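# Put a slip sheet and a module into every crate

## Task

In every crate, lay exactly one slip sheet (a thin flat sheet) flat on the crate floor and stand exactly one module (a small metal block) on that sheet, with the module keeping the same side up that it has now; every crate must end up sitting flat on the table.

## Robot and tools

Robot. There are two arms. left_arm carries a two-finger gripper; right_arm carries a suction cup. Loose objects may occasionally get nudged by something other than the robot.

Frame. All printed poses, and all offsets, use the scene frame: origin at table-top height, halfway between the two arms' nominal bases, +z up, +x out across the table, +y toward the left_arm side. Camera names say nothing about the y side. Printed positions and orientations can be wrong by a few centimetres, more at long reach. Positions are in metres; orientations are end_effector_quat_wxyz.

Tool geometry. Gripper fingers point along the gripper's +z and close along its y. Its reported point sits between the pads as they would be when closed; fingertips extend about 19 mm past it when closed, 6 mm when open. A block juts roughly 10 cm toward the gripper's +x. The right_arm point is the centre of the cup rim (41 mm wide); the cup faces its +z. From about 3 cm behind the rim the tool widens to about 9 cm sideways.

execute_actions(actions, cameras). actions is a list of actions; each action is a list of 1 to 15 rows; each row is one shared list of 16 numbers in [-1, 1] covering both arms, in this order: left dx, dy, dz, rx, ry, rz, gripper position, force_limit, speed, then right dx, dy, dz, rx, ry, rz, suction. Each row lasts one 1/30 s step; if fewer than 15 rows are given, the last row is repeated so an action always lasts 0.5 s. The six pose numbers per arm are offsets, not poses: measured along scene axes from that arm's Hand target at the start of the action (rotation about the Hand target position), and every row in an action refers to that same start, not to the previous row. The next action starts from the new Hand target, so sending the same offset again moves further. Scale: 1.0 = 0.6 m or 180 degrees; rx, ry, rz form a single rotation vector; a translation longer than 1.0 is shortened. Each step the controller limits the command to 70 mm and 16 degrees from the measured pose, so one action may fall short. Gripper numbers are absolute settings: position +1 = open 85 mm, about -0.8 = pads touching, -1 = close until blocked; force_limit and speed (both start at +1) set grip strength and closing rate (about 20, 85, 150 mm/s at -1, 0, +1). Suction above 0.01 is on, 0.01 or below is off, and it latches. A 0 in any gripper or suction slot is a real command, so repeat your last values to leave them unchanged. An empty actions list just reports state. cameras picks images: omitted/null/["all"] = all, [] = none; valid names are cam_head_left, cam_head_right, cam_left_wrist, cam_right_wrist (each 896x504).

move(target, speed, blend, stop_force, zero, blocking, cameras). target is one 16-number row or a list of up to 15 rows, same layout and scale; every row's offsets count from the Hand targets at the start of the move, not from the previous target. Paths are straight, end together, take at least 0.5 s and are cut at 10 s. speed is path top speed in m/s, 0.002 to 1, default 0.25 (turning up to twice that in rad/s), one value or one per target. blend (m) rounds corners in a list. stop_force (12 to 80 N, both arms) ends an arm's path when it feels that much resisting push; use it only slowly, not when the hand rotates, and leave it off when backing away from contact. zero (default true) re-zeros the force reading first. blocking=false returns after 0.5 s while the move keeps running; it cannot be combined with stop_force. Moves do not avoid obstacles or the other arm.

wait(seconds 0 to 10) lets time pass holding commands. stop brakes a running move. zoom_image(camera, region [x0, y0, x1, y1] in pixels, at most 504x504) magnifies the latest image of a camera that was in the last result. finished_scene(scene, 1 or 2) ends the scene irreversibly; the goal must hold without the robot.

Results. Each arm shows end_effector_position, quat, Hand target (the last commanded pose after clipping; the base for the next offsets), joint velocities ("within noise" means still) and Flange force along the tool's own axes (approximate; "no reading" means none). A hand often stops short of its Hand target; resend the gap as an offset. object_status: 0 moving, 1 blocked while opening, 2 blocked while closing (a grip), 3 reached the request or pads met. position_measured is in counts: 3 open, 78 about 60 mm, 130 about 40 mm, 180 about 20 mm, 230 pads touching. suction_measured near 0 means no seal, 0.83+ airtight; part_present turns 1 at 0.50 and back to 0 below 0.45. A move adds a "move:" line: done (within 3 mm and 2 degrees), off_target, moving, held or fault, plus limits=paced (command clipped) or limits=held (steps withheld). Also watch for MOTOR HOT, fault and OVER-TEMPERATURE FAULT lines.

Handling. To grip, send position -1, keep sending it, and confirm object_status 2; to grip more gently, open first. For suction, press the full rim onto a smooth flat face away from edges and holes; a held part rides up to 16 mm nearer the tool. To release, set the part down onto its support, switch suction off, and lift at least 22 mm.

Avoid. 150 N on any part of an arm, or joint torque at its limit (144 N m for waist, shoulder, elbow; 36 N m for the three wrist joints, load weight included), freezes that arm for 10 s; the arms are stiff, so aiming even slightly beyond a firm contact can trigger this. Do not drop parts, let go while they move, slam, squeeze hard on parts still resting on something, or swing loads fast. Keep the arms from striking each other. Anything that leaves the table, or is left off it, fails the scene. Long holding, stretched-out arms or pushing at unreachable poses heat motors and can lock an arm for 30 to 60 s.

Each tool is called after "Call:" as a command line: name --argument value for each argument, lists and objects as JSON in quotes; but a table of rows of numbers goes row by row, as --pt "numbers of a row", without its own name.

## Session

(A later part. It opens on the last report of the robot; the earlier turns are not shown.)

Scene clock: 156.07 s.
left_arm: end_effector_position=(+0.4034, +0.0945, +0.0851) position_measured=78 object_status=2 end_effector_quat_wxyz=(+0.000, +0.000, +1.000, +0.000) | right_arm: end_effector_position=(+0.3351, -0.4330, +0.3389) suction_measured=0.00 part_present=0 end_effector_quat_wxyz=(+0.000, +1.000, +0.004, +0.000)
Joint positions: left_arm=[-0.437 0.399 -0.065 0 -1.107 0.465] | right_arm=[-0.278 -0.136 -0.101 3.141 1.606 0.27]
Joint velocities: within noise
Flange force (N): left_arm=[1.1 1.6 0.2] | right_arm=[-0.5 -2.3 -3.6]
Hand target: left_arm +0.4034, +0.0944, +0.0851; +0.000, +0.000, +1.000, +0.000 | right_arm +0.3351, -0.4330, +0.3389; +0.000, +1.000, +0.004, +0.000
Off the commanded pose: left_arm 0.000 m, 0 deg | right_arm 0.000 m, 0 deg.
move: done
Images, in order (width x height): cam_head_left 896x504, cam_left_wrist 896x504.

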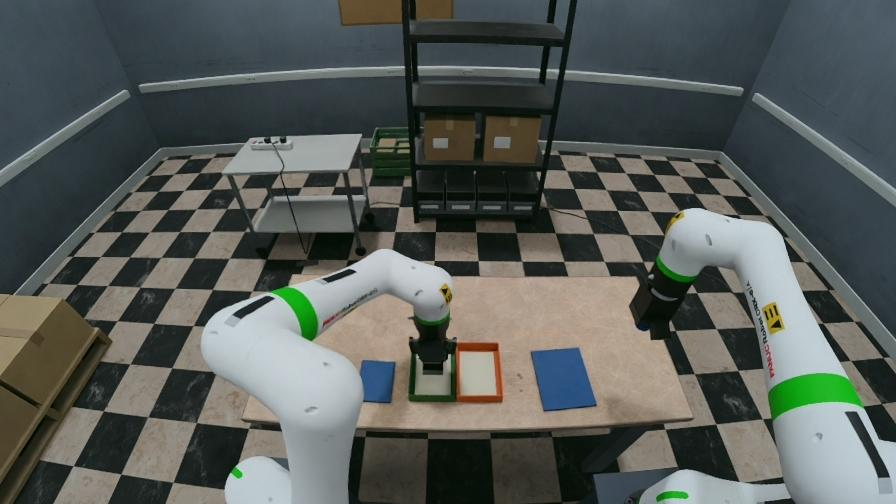

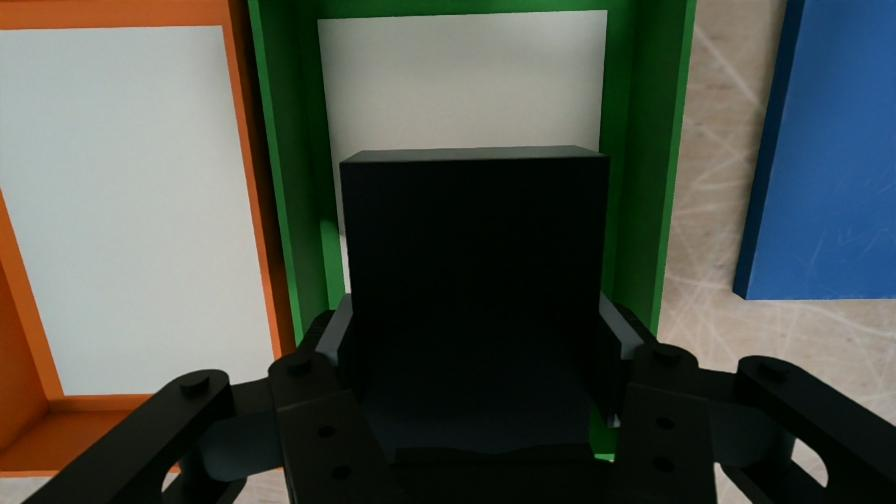

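Call:
move --pt "0 0.0 -0.082 0 0 0 -1 -0.3 -1 0 0 0 0 0 0 -1" --pt "0 0 -0.12 0 0 0 -1 -0.3 -1 0 0 0 0 0 0 -1" --speed '[0.06,0.02]' --stop_force 12 --cameras '["cam_head_left","cam_left_wrist"]'

Call:
zoom_image --camera "cam_head_left" --region '[395, 330, 475, 410]'

Scene clock: 160.60 s.
left_arm: end_effector_position=(+0.4035, +0.0943, +0.0227) position_measured=78 object_status=2 end_effector_quat_wxyz=(+0.000, +0.000, +1.000, +0.000) | right_arm: end_effector_position=(+0.3351, -0.4330, +0.3389) suction_measured=0.00 part_present=0 end_effector_quat_wxyz=(+0.000, +1.000, +0.004, +0.000)
Joint positions: left_arm=[-0.437 0.477 -0.12 0 -0.975 0.465] | right_arm=[-0.278 -0.136 -0.101 3.141 1.606 0.27]
Joint velocities: within noise
Flange force (N): left_arm=[5.5 6.3 -43.2] | right_arm=[-0.8 -2.3 -3.3]
Hand target: left_arm +0.4035, +0.0943, +0.0227; +0.000, +0.000, +1.000, +0.000 (not the last commanded pose) | right_arm +0.3351, -0.4330, +0.3389; +0.000, +1.000, +0.004, +0.000
Off the commanded pose: left_arm 0.010 m, 0 deg | right_arm 0.000 m, 0 deg.
move: contact (left_arm); path passed 1 of 2 targets
Images, in order (width x height): cam_head_left 896x504, cam_left_wrist 896x504.

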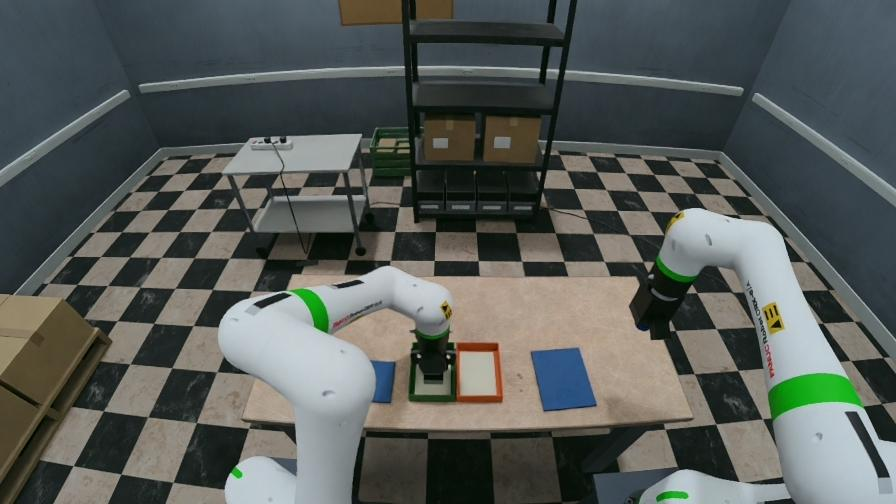

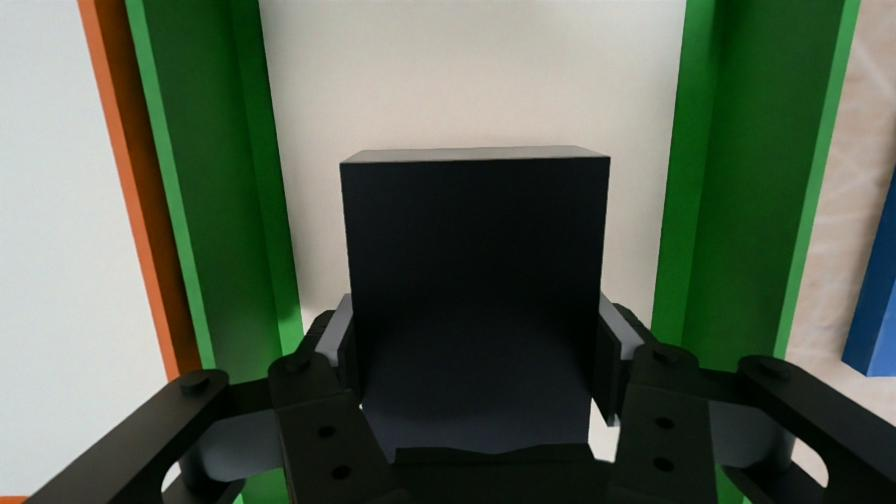

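Scaled by 6.300 from the camera's 896x504 image, which has a finer 1280x720 frame.

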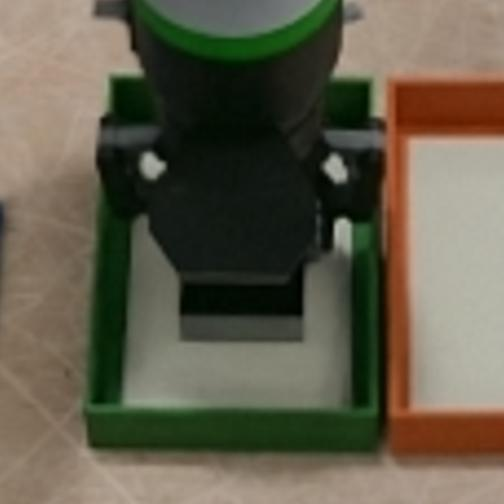

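Call:
move --target '[0,0,0.001,0,0,0,-1,-0.3,-1,0,0,0,0,0,0,-1]' --speed 0.02 --cameras '[]'

Call:
move --target '[0,0,0,0,0,0,0.72,-0.3,-1,0,0,0,0,0,0,-1]' --cameras '[]'

Call:
wait --seconds 0.3 --cameras '["cam_left_wrist"]'

Scene clock: 162.70 s.
left_arm: end_effector_position=(+0.4034, +0.0944, +0.0232) position_measured=78 object_status=2 end_effector_quat_wxyz=(+0.000, +0.000, +1.000, +0.000) | right_arm: end_effector_position=(+0.3351, -0.4330, +0.3389) suction_measured=0.00 part_present=0 end_effector_quat_wxyz=(+0.000, +1.000, +0.004, +0.000)
Joint positions: left_arm=[-0.437 0.476 -0.12 0 -0.976 0.465] | right_arm=[-0.278 -0.136 -0.101 3.141 1.606 0.27]
Joint velocities: within noise
Flange force (N): left_arm=[-0.1 -0.7 -8.2] | right_arm=[-0.7 -2.6 -3.5]
Hand target: left_arm +0.4035, +0.0943, +0.0233; +0.000, +0.000, +1.000, +0.000 | right_arm +0.3351, -0.4330, +0.3389; +0.000, +1.000, +0.004, +0.000
Off the commanded pose: left_arm 0.000 m, 0 deg | right_arm 0.000 m, 0 deg.
move: done
No camera images: "cameras" was empty.

Scene clock: 163.73 s.
left_arm: end_effector_position=(+0.4034, +0.0944, +0.0233) position_measured=39 object_status=0 end_effector_quat_wxyz=(+0.000, +0.000, +1.000, +0.000) | right_arm: end_effector_position=(+0.3351, -0.4330, +0.3389) suction_measured=0.00 part_present=0 end_effector_quat_wxyz=(+0.000, +1.000, +0.004, +0.000)
Joint positions: left_arm=[-0.437 0.476 -0.12 0 -0.976 0.465] | right_arm=[-0.278 -0.136 -0.101 3.141 1.606 0.27]
Joint velocities: within noise
Flange force (N): left_arm=[0.6 1.0 -1.7] | right_arm=[-1.1 -1.9 -3.7]
Hand target: left_arm +0.4035, +0.0943, +0.0233; +0.000, +0.000, +1.000, +0.000 | right_arm +0.3351, -0.4330, +0.3389; +0.000, +1.000, +0.004, +0.000
Off the commanded pose: left_arm 0.000 m, 0 deg | right_arm 0.000 m, 0 deg.
move: done
No camera images: "cameras" was empty.

Scene clock: 164.03 s.
left_arm: end_effector_position=(+0.4035, +0.0943, +0.0233) position_measured=39 object_status=3 end_effector_quat_wxyz=(+0.000, +0.000, +1.000, +0.000) | right_arm: end_effector_position=(+0.3351, -0.4330, +0.3389) suction_measured=0.00 part_present=0 end_effector_quat_wxyz=(+0.000, +1.000, +0.004, +0.000)
Joint positions: left_arm=[-0.437 0.476 -0.12 0 -0.976 0.465] | right_arm=[-0.278 -0.136 -0.101 3.141 1.606 0.27]
Joint velocities: within noise
Flange force (N): left_arm=[1.2 1.2 -1.4] | right_arm=[-0.9 -2.0 -3.6]
Hand target: left_arm +0.4035, +0.0943, +0.0233; +0.000, +0.000, +1.000, +0.000 | right_arm +0.3351, -0.4330, +0.3389; +0.000, +1.000, +0.004, +0.000
Off the commanded pose: left_arm 0.000 m, 0 deg | right_arm 0.000 m, 0 deg.
wait: 0.30 s; at rest by 0.17 s
Images, in order (width x height): cam_left_wrist 896x504.

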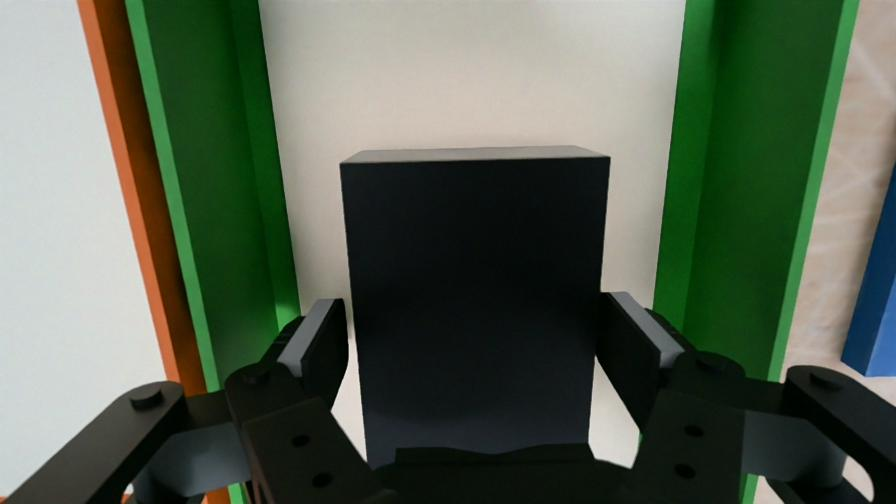

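Call:
move --pt "0 0 0.25 0 0 0 0.72 -0.3 -1 0 0 0 0 0 0 -1" --pt "-0.106 0.569 0.22 0 0 0.0139 0.72 -0.3 -1 0 0 0 0 0 0 -1" --speed '[0.12,0.25]' --blend 0.02 --cameras '["cam_head_left","cam_left_wrist"]'

Call:
zoom_image --camera "cam_head_left" --region '[395, 330, 475, 410]'

Scene clock: 169.43 s.
left_arm: end_effector_position=(+0.3399, +0.4357, +0.1553) position_measured=39 object_status=3 end_effector_quat_wxyz=(+0.000, -0.022, +1.000, +0.000) | right_arm: end_effector_position=(+0.3351, -0.4330, +0.3389) suction_measured=0.00 part_present=0 end_effector_quat_wxyz=(+0.000, +1.000, +0.004, +0.000)
Joint positions: left_arm=[0.341 -0.152 -0.508 -0.001 -1.215 -0.27] | right_arm=[-0.278 -0.136 -0.101 3.141 1.606 0.27]
Joint velocities: within noise
Flange force (N): left_arm=[-1.8 1.1 -0.3] | right_arm=[-0.3 -1.4 -4.2]
Hand target: left_arm +0.3399, +0.4357, +0.1553; +0.000, -0.022, +1.000, +0.000 | right_arm +0.3351, -0.4330, +0.3389; +0.000, +1.000, +0.004, +0.000
Off the commanded pose: left_arm 0.000 m, 0 deg | right_arm 0.000 m, 0 deg.
move: done
Images, in order (width x height): cam_head_left 896x504, cam_left_wrist 896x504.

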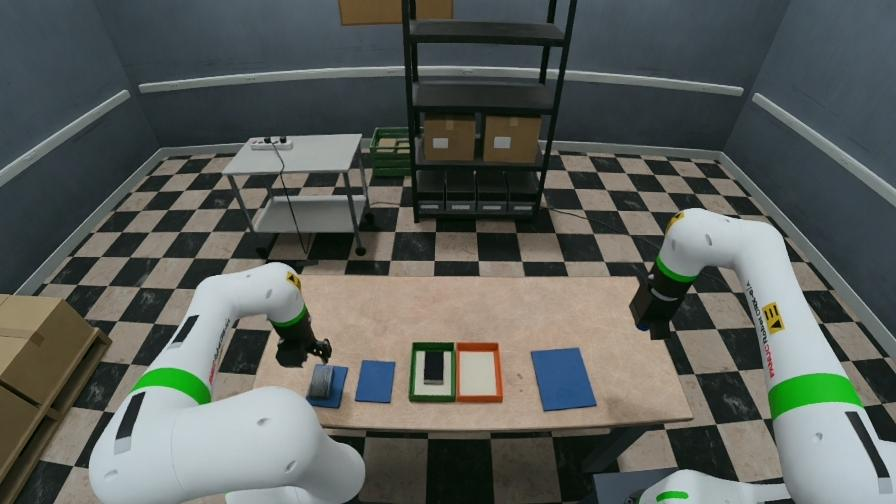

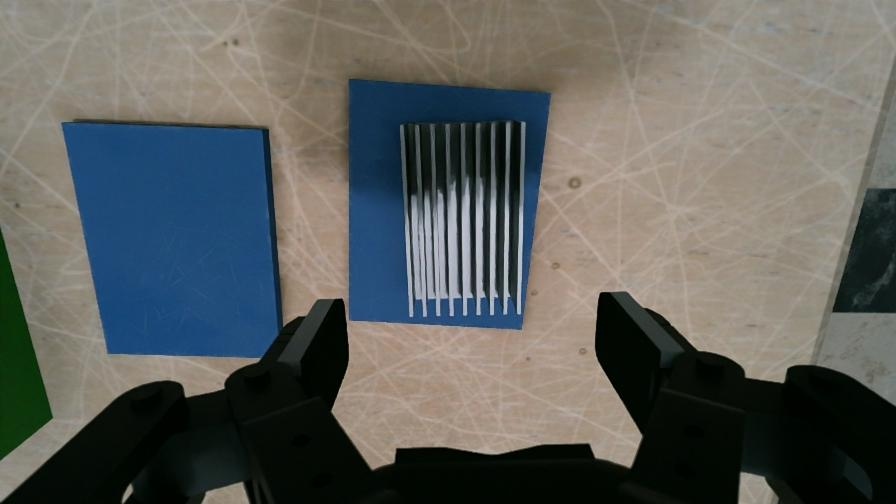

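Scaled by 6.300 from the camera's 896x504 image, which has a finer 1280x720 frame.

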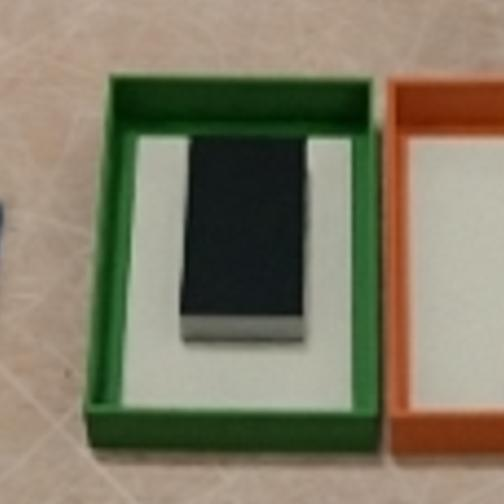

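Call:
move --target '[0.0068,0.0028,-0.105,0,0,0,1,-0.3,-0.5,0,0,0,0,0,0,-1]' --speed 0.12 --cameras '["cam_left_wrist"]'

Call:
zoom_image --camera "cam_left_wrist" --region '[230, 50, 730, 500]'

Scene clock: 176.00 s.
left_arm: end_effector_position=(+0.3439, +0.4375, +0.0923) position_measured=3 object_status=3 end_effector_quat_wxyz=(+0.000, -0.022, +1.000, +0.000) | right_arm: end_effector_position=(+0.3351, -0.4330, +0.3389) suction_measured=0.00 part_present=0 end_effector_quat_wxyz=(+0.000, +1.000, +0.004, +0.000)
Joint positions: left_arm=[0.342 -0.063 -0.592 -0.001 -1.043 -0.271] | right_arm=[-0.278 -0.136 -0.101 3.141 1.606 0.27]
Joint velocities: within noise
Flange force (N): left_arm=[-2.5 0.4 0.4] | right_arm=[-1.0 -1.6 -4.0]
Hand target: left_arm +0.3439, +0.4374, +0.0923; +0.000, -0.022, +1.000, +0.000 | right_arm +0.3351, -0.4330, +0.3389; +0.000, +1.000, +0.004, +0.000
Off the commanded pose: left_arm 0.000 m, 0 deg | right_arm 0.000 m, 0 deg.
move: done
Images, in order (width x height): cam_left_wrist 896x504.

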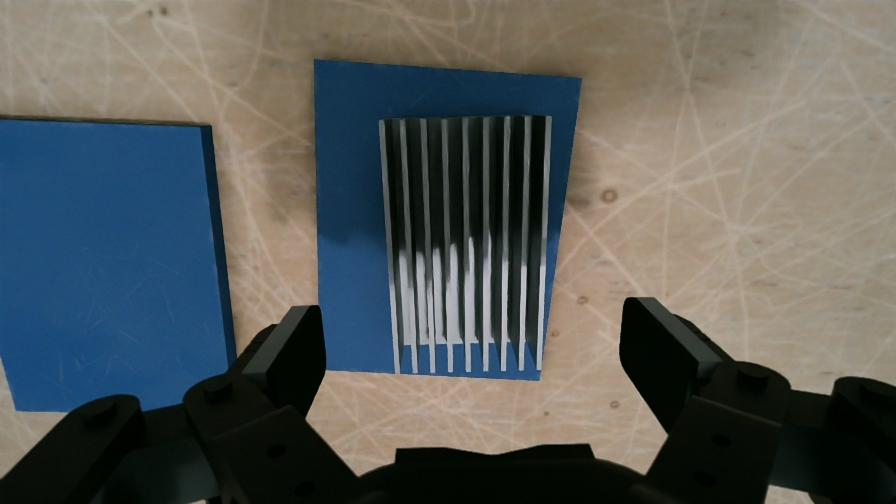

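Scaled by 1.008 from the camera's 896x504 image, which has a finer 1280x720 frame.

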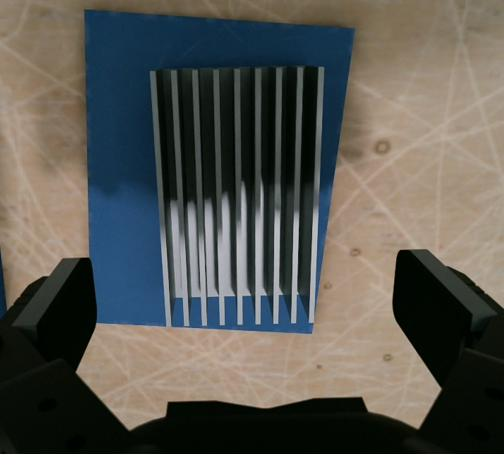

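Call:
move --target '[0,0,-0.105,0,0,0,1,-0.3,-0.5,0,0,0,0,0,0,-1]' --speed 0.06 --stop_force 12 --cameras '["cam_left_wrist"]'

Call:
move --target '[0,0,0,0,0,0,-1,-0.3,-1,0,0,0,0,0,0,-1]' --cameras '[]'

Call:
wait --seconds 0.8 --cameras '["cam_left_wrist"]'

Scene clock: 179.97 s.
left_arm: end_effector_position=(+0.3439, +0.4374, +0.0293) position_measured=3 object_status=3 end_effector_quat_wxyz=(+0.000, -0.022, +1.000, +0.000) | right_arm: end_effector_position=(+0.3351, -0.4330, +0.3389) suction_measured=0.00 part_present=0 end_effector_quat_wxyz=(+0.000, +1.000, +0.004, +0.000)
Joint positions: left_arm=[0.342 0.047 -0.663 -0.001 -0.862 -0.27] | right_arm=[-0.278 -0.136 -0.101 3.141 1.606 0.27]
Joint velocities: within noise
Flange force (N): left_arm=[-1.0 0.5 0.3] | right_arm=[-0.4 -2.3 -3.8]
Hand target: left_arm +0.3439, +0.4374, +0.0293; +0.000, -0.022, +1.000, +0.000 | right_arm +0.3351, -0.4330, +0.3389; +0.000, +1.000, +0.004, +0.000
Off the commanded pose: left_arm 0.000 m, 0 deg | right_arm 0.000 m, 0 deg.
move: done
Images, in order (width x height): cam_left_wrist 896x504.

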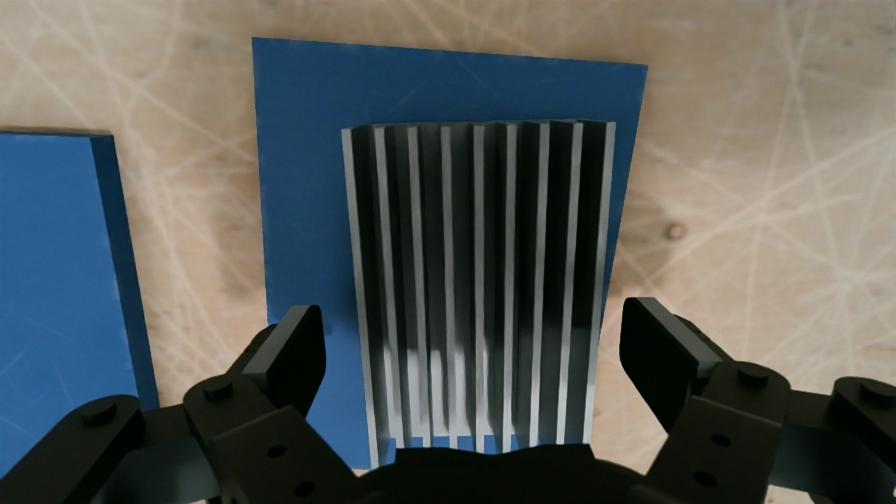

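Scene clock: 181.67 s.
left_arm: end_effector_position=(+0.3440, +0.4374, +0.0293) position_measured=78 object_status=2 end_effector_quat_wxyz=(+0.000, -0.022, +1.000, +0.000) | right_arm: end_effector_position=(+0.3351, -0.4330, +0.3389) suction_measured=0.00 part_present=0 end_effector_quat_wxyz=(+0.000, +1.000, +0.004, +0.000)
Joint positions: left_arm=[0.342 0.047 -0.663 -0.001 -0.862 -0.27] | right_arm=[-0.278 -0.136 -0.101 3.141 1.606 0.27]
Joint velocities: within noise
Flange force (N): left_arm=[4.3 3.8 -20.2] | right_arm=[-0.6 -2.3 -3.5]
Hand target: left_arm +0.3439, +0.4374, +0.0293; +0.000, -0.022, +1.000, +0.000 | right_arm +0.3351, -0.4330, +0.3389; +0.000, +1.000, +0.004, +0.000
Off the commanded pose: left_arm 0.000 m, 0 deg | right_arm 0.000 m, 0 deg.
move: done
No camera images: "cameras" was empty.

Scene clock: 182.47 s.
left_arm: end_effector_position=(+0.3440, +0.4374, +0.0293) position_measured=78 object_status=2 end_effector_quat_wxyz=(+0.000, -0.022, +1.000, +0.000) | right_arm: end_effector_position=(+0.3351, -0.4330, +0.3389) suction_measured=0.00 part_present=0 end_effector_quat_wxyz=(+0.000, +1.000, +0.004, +0.000)
Joint positions: left_arm=[0.342 0.047 -0.663 -0.001 -0.862 -0.27] | right_arm=[-0.278 -0.136 -0.101 3.141 1.606 0.27]
Joint velocities: within noise
Flange force (N): left_arm=[4.7 3.5 -20.2] | right_arm=[-1.1 -2.0 -3.4]
Hand target: left_arm +0.3439, +0.4374, +0.0293; +0.000, -0.022, +1.000, +0.000 | right_arm +0.3351, -0.4330, +0.3389; +0.000, +1.000, +0.004, +0.000
Off the commanded pose: left_arm 0.000 m, 0 deg | right_arm 0.000 m, 0 deg.
wait: 0.80 s; at rest by 0.17 s
Images, in order (width x height): cam_left_wrist 896x504.

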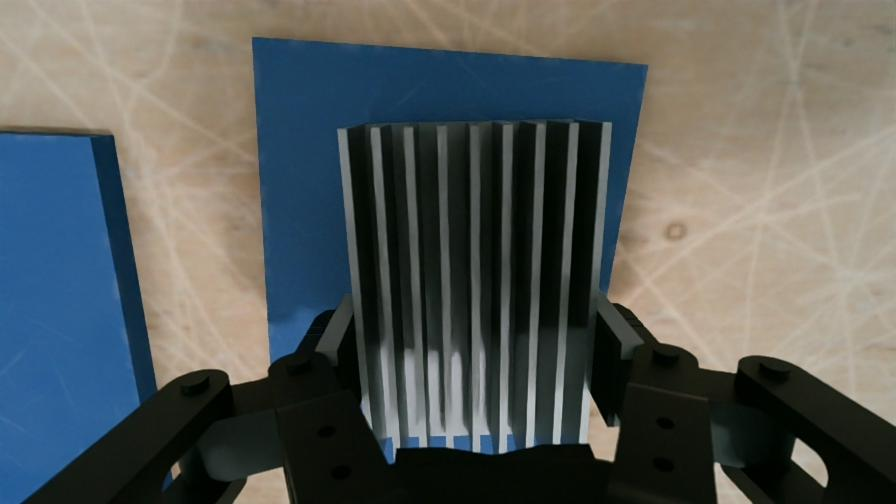

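Call:
move --pt "0 0 0.03 0 0 0 -1 -0.3 -1 0 0 0 0 0 0 -1" --pt "0 0 0.24 0 0 0 -1 -0.3 -1 0 0 0 0 0 0 -1" --pt "0.0985 -0.8065 0.2 0 0 -0.0139 -1 -0.3 -1 0 0 0 0 0 0 -1" --speed '[0.03,0.12,0.22]' --blend '[0.01,0.03,0]' --cameras '["cam_head_left","cam_left_wrist"]'

Scene clock: 189.23 s.
left_arm: end_effector_position=(+0.4030, -0.0465, +0.1493) position_measured=78 object_status=2 end_effector_quat_wxyz=(+0.000, +0.000, +1.000, +0.000) | right_arm: end_effector_position=(+0.3351, -0.4330, +0.3389) suction_measured=0.00 part_present=0 end_effector_quat_wxyz=(+0.000, +1.000, +0.004, +0.000)
Joint positions: left_arm=[-0.638 0.583 0.364 0 -1.353 0.665] | right_arm=[-0.278 -0.136 -0.101 3.141 1.606 0.27]
Joint velocities: within noise
Flange force (N): left_arm=[1.6 2.4 0.5] | right_arm=[-1.7 -1.3 -3.3]
Hand target: left_arm +0.4030, -0.0465, +0.1493; +0.000, +0.000, +1.000, +0.000 | right_arm +0.3351, -0.4330, +0.3389; +0.000, +1.000, +0.004, +0.000
Off the commanded pose: left_arm 0.000 m, 0 deg | right_arm 0.000 m, 0 deg.
move: done; blend cut to 0.009 m at target 1
Images, in order (width x height): cam_head_left 896x504, cam_left_wrist 896x504.

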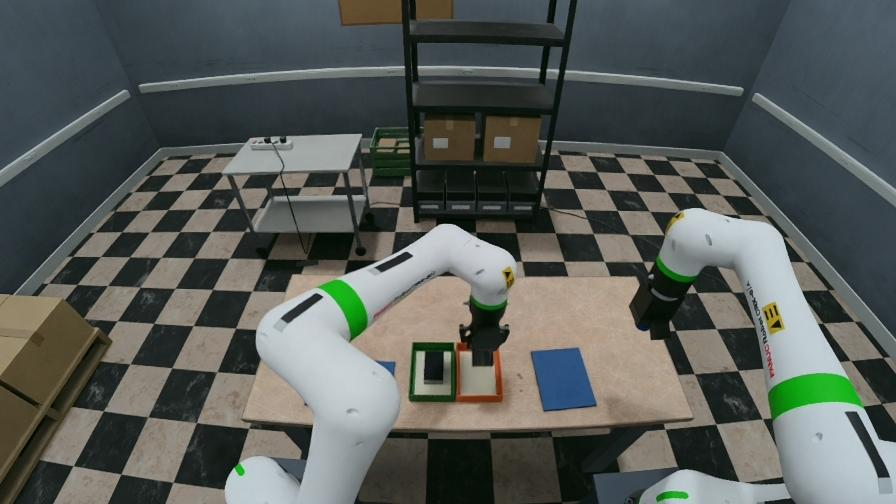

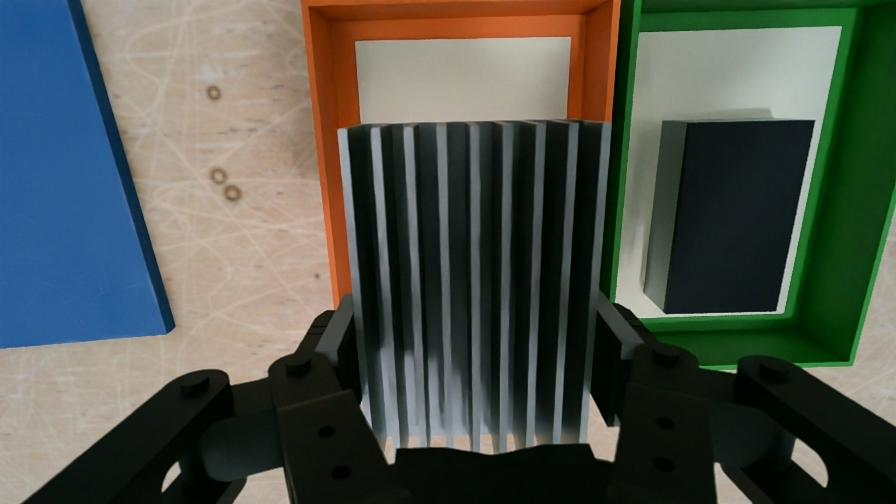

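Call:
move --target '[0,0.0058,-0.11,0,0,0,-1,-0.3,-1,0,0,0,0,0,0,-1]' --speed 0.12 --cameras '["cam_left_wrist"]'

Call:
zoom_image --camera "cam_left_wrist" --region '[230, 0, 730, 500]'

Scene clock: 191.73 s.
left_arm: end_effector_position=(+0.4031, -0.0429, +0.0833) position_measured=78 object_status=2 end_effector_quat_wxyz=(+0.000, +0.000, +1.000, +0.000) | right_arm: end_effector_position=(+0.3351, -0.4330, +0.3389) suction_measured=0.00 part_present=0 end_effector_quat_wxyz=(+0.000, +1.000, +0.004, +0.000)
Joint positions: left_arm=[-0.634 0.624 0.269 0 -1.216 0.661] | right_arm=[-0.278 -0.136 -0.101 3.141 1.606 0.27]
Joint velocities: within noise
Flange force (N): left_arm=[1.9 2.9 -0.1] | right_arm=[0.2 -2.0 -4.2]
Hand target: left_arm +0.4030, -0.0430, +0.0833; +0.000, +0.000, +1.000, +0.000 | right_arm +0.3351, -0.4330, +0.3389; +0.000, +1.000, +0.004, +0.000
Off the commanded pose: left_arm 0.000 m, 0 deg | right_arm 0.000 m, 0 deg.
move: done
Images, in order (width x height): cam_left_wrist 896x504.

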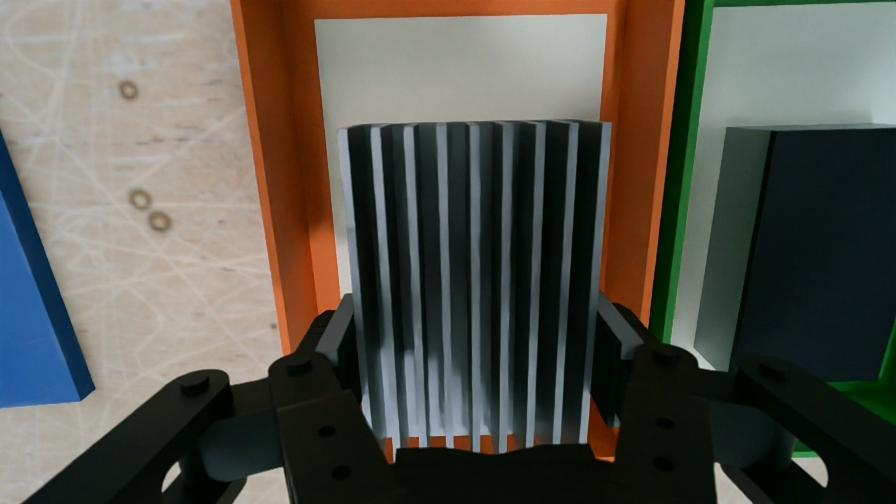

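Scaled by 1.008 from the camera's 896x504 image, which has a finer 1280x720 frame.

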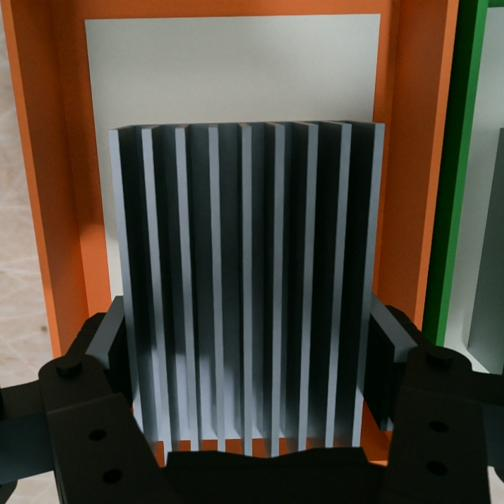

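Call:
move --pt "-0.0083 0.0 -0.077 0 0 0 -1 -0.3 -1 0 0 0 0 0 0 -1" --pt "-0.0083 0 -0.117 0 0 0 -1 -0.3 -1 0 0 0 0 0 0 -1" --speed '[0.06,0.015]' --stop_force 12 --cameras '["cam_left_wrist"]'

Call:
zoom_image --camera "cam_left_wrist" --region '[230, 0, 730, 500]'

Scene clock: 196.30 s.
left_arm: end_effector_position=(+0.3981, -0.0430, +0.0243) position_measured=78 object_status=2 end_effector_quat_wxyz=(+0.000, +0.000, +1.000, +0.000) | right_arm: end_effector_position=(+0.3351, -0.4330, +0.3389) suction_measured=0.00 part_present=0 end_effector_quat_wxyz=(+0.000, +1.000, +0.004, +0.000)
Joint positions: left_arm=[-0.638 0.676 0.203 0 -1.099 0.666] | right_arm=[-0.278 -0.136 -0.101 3.141 1.606 0.27]
Joint velocities: within noise
Flange force (N): left_arm=[3.4 6.5 -26.6] | right_arm=[-0.9 -1.8 -3.2]
Hand target: left_arm +0.3981, -0.0430, +0.0243; +0.000, +0.000, +1.000, +0.000 (not the last commanded pose) | right_arm +0.3351, -0.4330, +0.3389; +0.000, +1.000, +0.004, +0.000
Off the commanded pose: left_arm 0.011 m, 0 deg | right_arm 0.000 m, 0 deg.
move: contact (left_arm); path passed 1 of 2 targets
Images, in order (width x height): cam_left_wrist 896x504.

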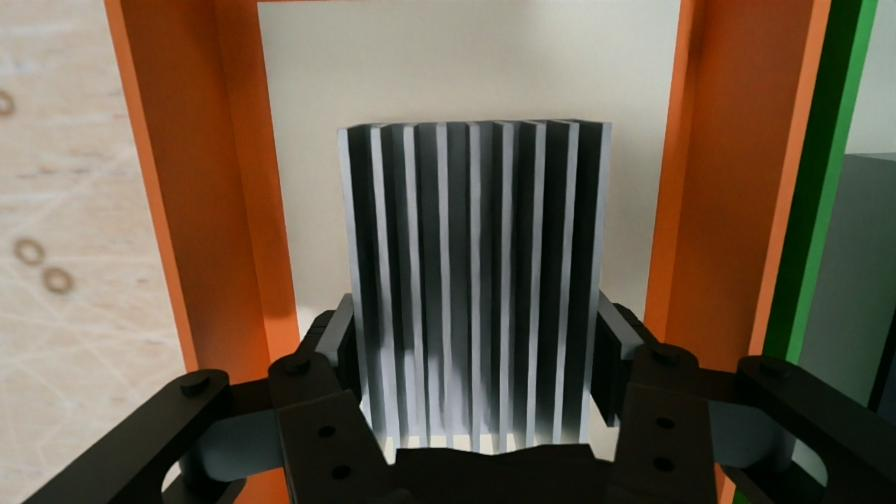

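Scaled by 1.008 from the camera's 896x504 image, which has a finer 1280x720 frame.

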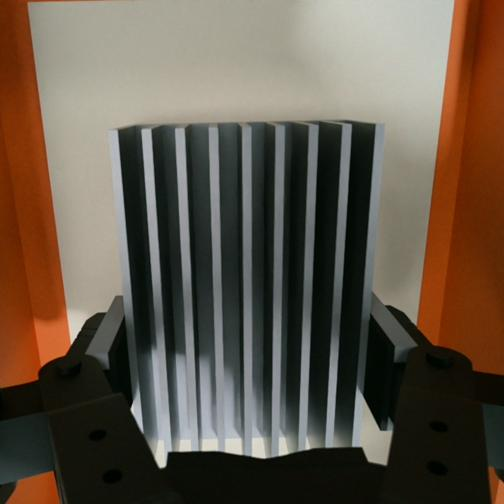

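Call:
move --target '[0,0,0.001,0,0,0,-1,-0.3,-1,0,0,0,0,0,0,-1]' --speed 0.02 --cameras '[]'

Call:
move --target '[0,0,0,0,0,0,0.72,-0.3,-1,0,0,0,0,0,0,-1]' --cameras '[]'

Call:
wait --seconds 0.3 --cameras '["cam_left_wrist"]'

Call:
move --pt "0 0 0.25 0 0 0 0.72 -0.3 -1 0 0 0 0 0 0 -1" --pt "-0.05 0.5 0.25 0 0 0 0.72 -0.3 -1 0 0 0 0 0 0 -1" --speed '[0.12,0.25]' --blend 0.02 --cameras '["cam_head_left","cam_left_wrist"]'

Call:
zoom_image --camera "cam_head_left" --region '[400, 320, 510, 420]'

Scene clock: 199.03 s.
left_arm: end_effector_position=(+0.3981, -0.0430, +0.0248) position_measured=78 object_status=2 end_effector_quat_wxyz=(+0.000, +0.000, +1.000, +0.000) | right_arm: end_effector_position=(+0.3351, -0.4330, +0.3389) suction_measured=0.00 part_present=0 end_effector_quat_wxyz=(+0.000, +1.000, +0.004, +0.000)
Joint positions: left_arm=[-0.638 0.675 0.204 0 -1.1 0.666] | right_arm=[-0.278 -0.136 -0.101 3.141 1.606 0.27]
Joint velocities: within noise
Flange force (N): left_arm=[1.5 1.6 -1.8] | right_arm=[0.5 -1.7 -4.5]
Hand target: left_arm +0.3981, -0.0430, +0.0249; +0.000, +0.000, +1.000, +0.000 | right_arm +0.3351, -0.4330, +0.3389; +0.000, +1.000, +0.004, +0.000
Off the commanded pose: left_arm 0.000 m, 0 deg | right_arm 0.000 m, 0 deg.
move: done
No camera images: "cameras" was empty.

Scene clock: 200.07 s.
left_arm: end_effector_position=(+0.3981, -0.0430, +0.0249) position_measured=39 object_status=0 end_effector_quat_wxyz=(+0.000, +0.000, +1.000, +0.000) | right_arm: end_effector_position=(+0.3351, -0.4330, +0.3389) suction_measured=0.00 part_present=0 end_effector_quat_wxyz=(+0.000, +1.000, +0.004, +0.000)
Joint positions: left_arm=[-0.638 0.675 0.204 0 -1.1 0.666] | right_arm=[-0.278 -0.136 -0.101 3.141 1.606 0.27]
Joint velocities: within noise
Flange force (N): left_arm=[0.5 0.8 -2.1] | right_arm=[-0.4 -1.8 -4.2]
Hand target: left_arm +0.3981, -0.0430, +0.0249; +0.000, +0.000, +1.000, +0.000 | right_arm +0.3351, -0.4330, +0.3389; +0.000, +1.000, +0.004, +0.000
Off the commanded pose: left_arm 0.000 m, 0 deg | right_arm 0.000 m, 0 deg.
move: done
No camera images: "cameras" was empty.

Scene clock: 200.37 s.
left_arm: end_effector_position=(+0.3981, -0.0430, +0.0249) position_measured=39 object_status=3 end_effector_quat_wxyz=(+0.000, +0.000, +1.000, +0.000) | right_arm: end_effector_position=(+0.3351, -0.4330, +0.3389) suction_measured=0.00 part_present=0 end_effector_quat_wxyz=(+0.000, +1.000, +0.004, +0.000)
Joint positions: left_arm=[-0.638 0.675 0.204 0 -1.1 0.666] | right_arm=[-0.278 -0.136 -0.101 3.141 1.606 0.27]
Joint velocities: within noise
Flange force (N): left_arm=[0.9 1.7 -2.0] | right_arm=[-0.9 -1.9 -3.7]
Hand target: left_arm +0.3981, -0.0430, +0.0249; +0.000, +0.000, +1.000, +0.000 | right_arm +0.3351, -0.4330, +0.3389; +0.000, +1.000, +0.004, +0.000
Off the commanded pose: left_arm 0.000 m, 0 deg | right_arm 0.000 m, 0 deg.
wait: 0.30 s; at rest by 0.17 s
Images, in order (width x height): cam_left_wrist 896x504.

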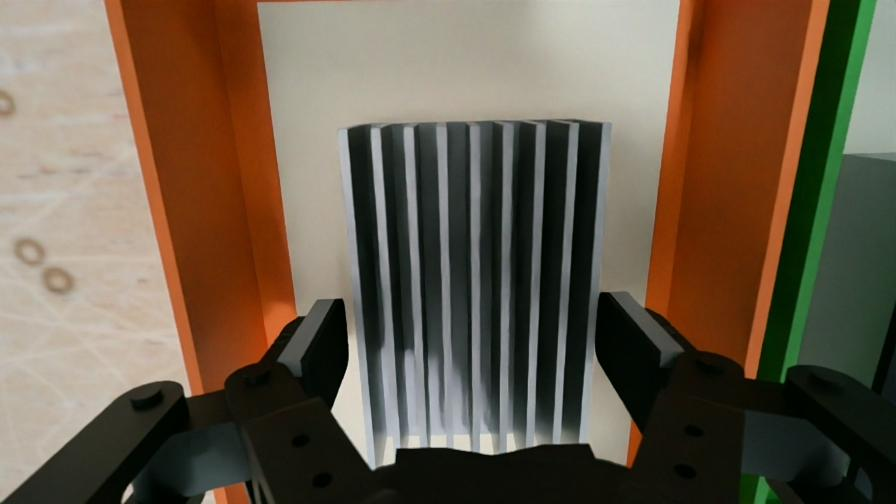

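Scene clock: 203.33 s.
left_arm: end_effector_position=(+0.3681, +0.2569, +0.1749) position_measured=39 object_status=3 end_effector_quat_wxyz=(+0.000, +0.000, +1.000, +0.000) | right_arm: end_effector_position=(+0.3351, -0.4330, +0.3389) suction_measured=0.00 part_present=0 end_effector_quat_wxyz=(+0.000, +1.000, +0.004, +0.000)
Joint positions: left_arm=[-0.138 0.028 -0.291 0 -1.252 0.165] | right_arm=[-0.278 -0.136 -0.101 3.141 1.606 0.27]
Joint velocities: within noise
Flange force (N): left_arm=[-1.0 0.2 -0.4] | right_arm=[-0.2 -1.9 -4.2]
Hand target: left_arm +0.3681, +0.2570, +0.1749; +0.000, +0.000, +1.000, +0.000 | right_arm +0.3351, -0.4330, +0.3389; +0.000, +1.000, +0.004, +0.000
Off the commanded pose: left_arm 0.000 m, 0 deg | right_arm 0.000 m, 0 deg.
move: done
Images, in order (width x height): cam_head_left 896x504, cam_left_wrist 896x504.

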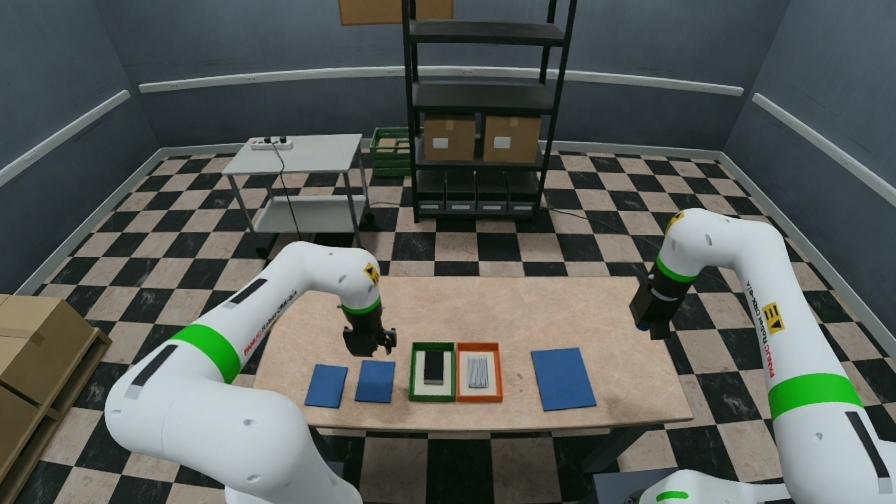

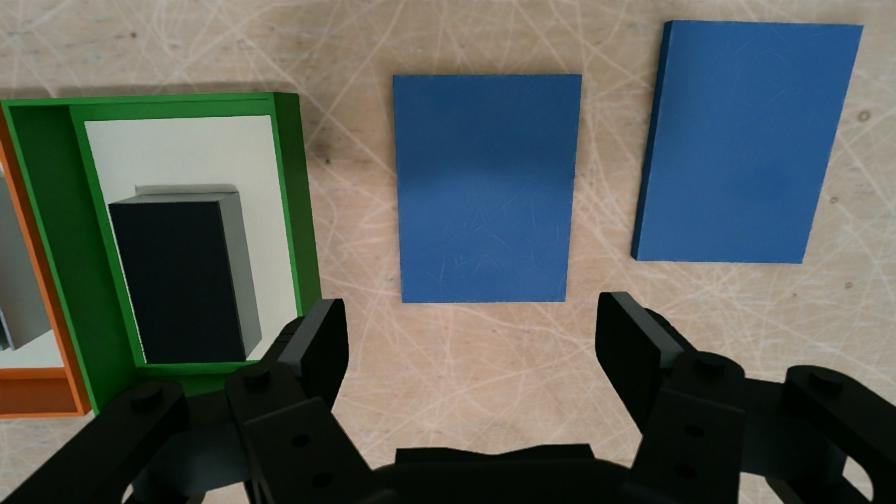

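Scaled by 4.582 from the camera's 896x504 image, which has a finer 1280x720 frame.

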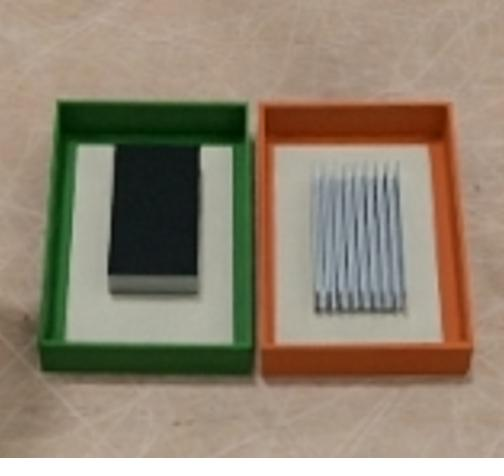

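Call:
finished_scene --scene 2

The scene is finished: the task was done.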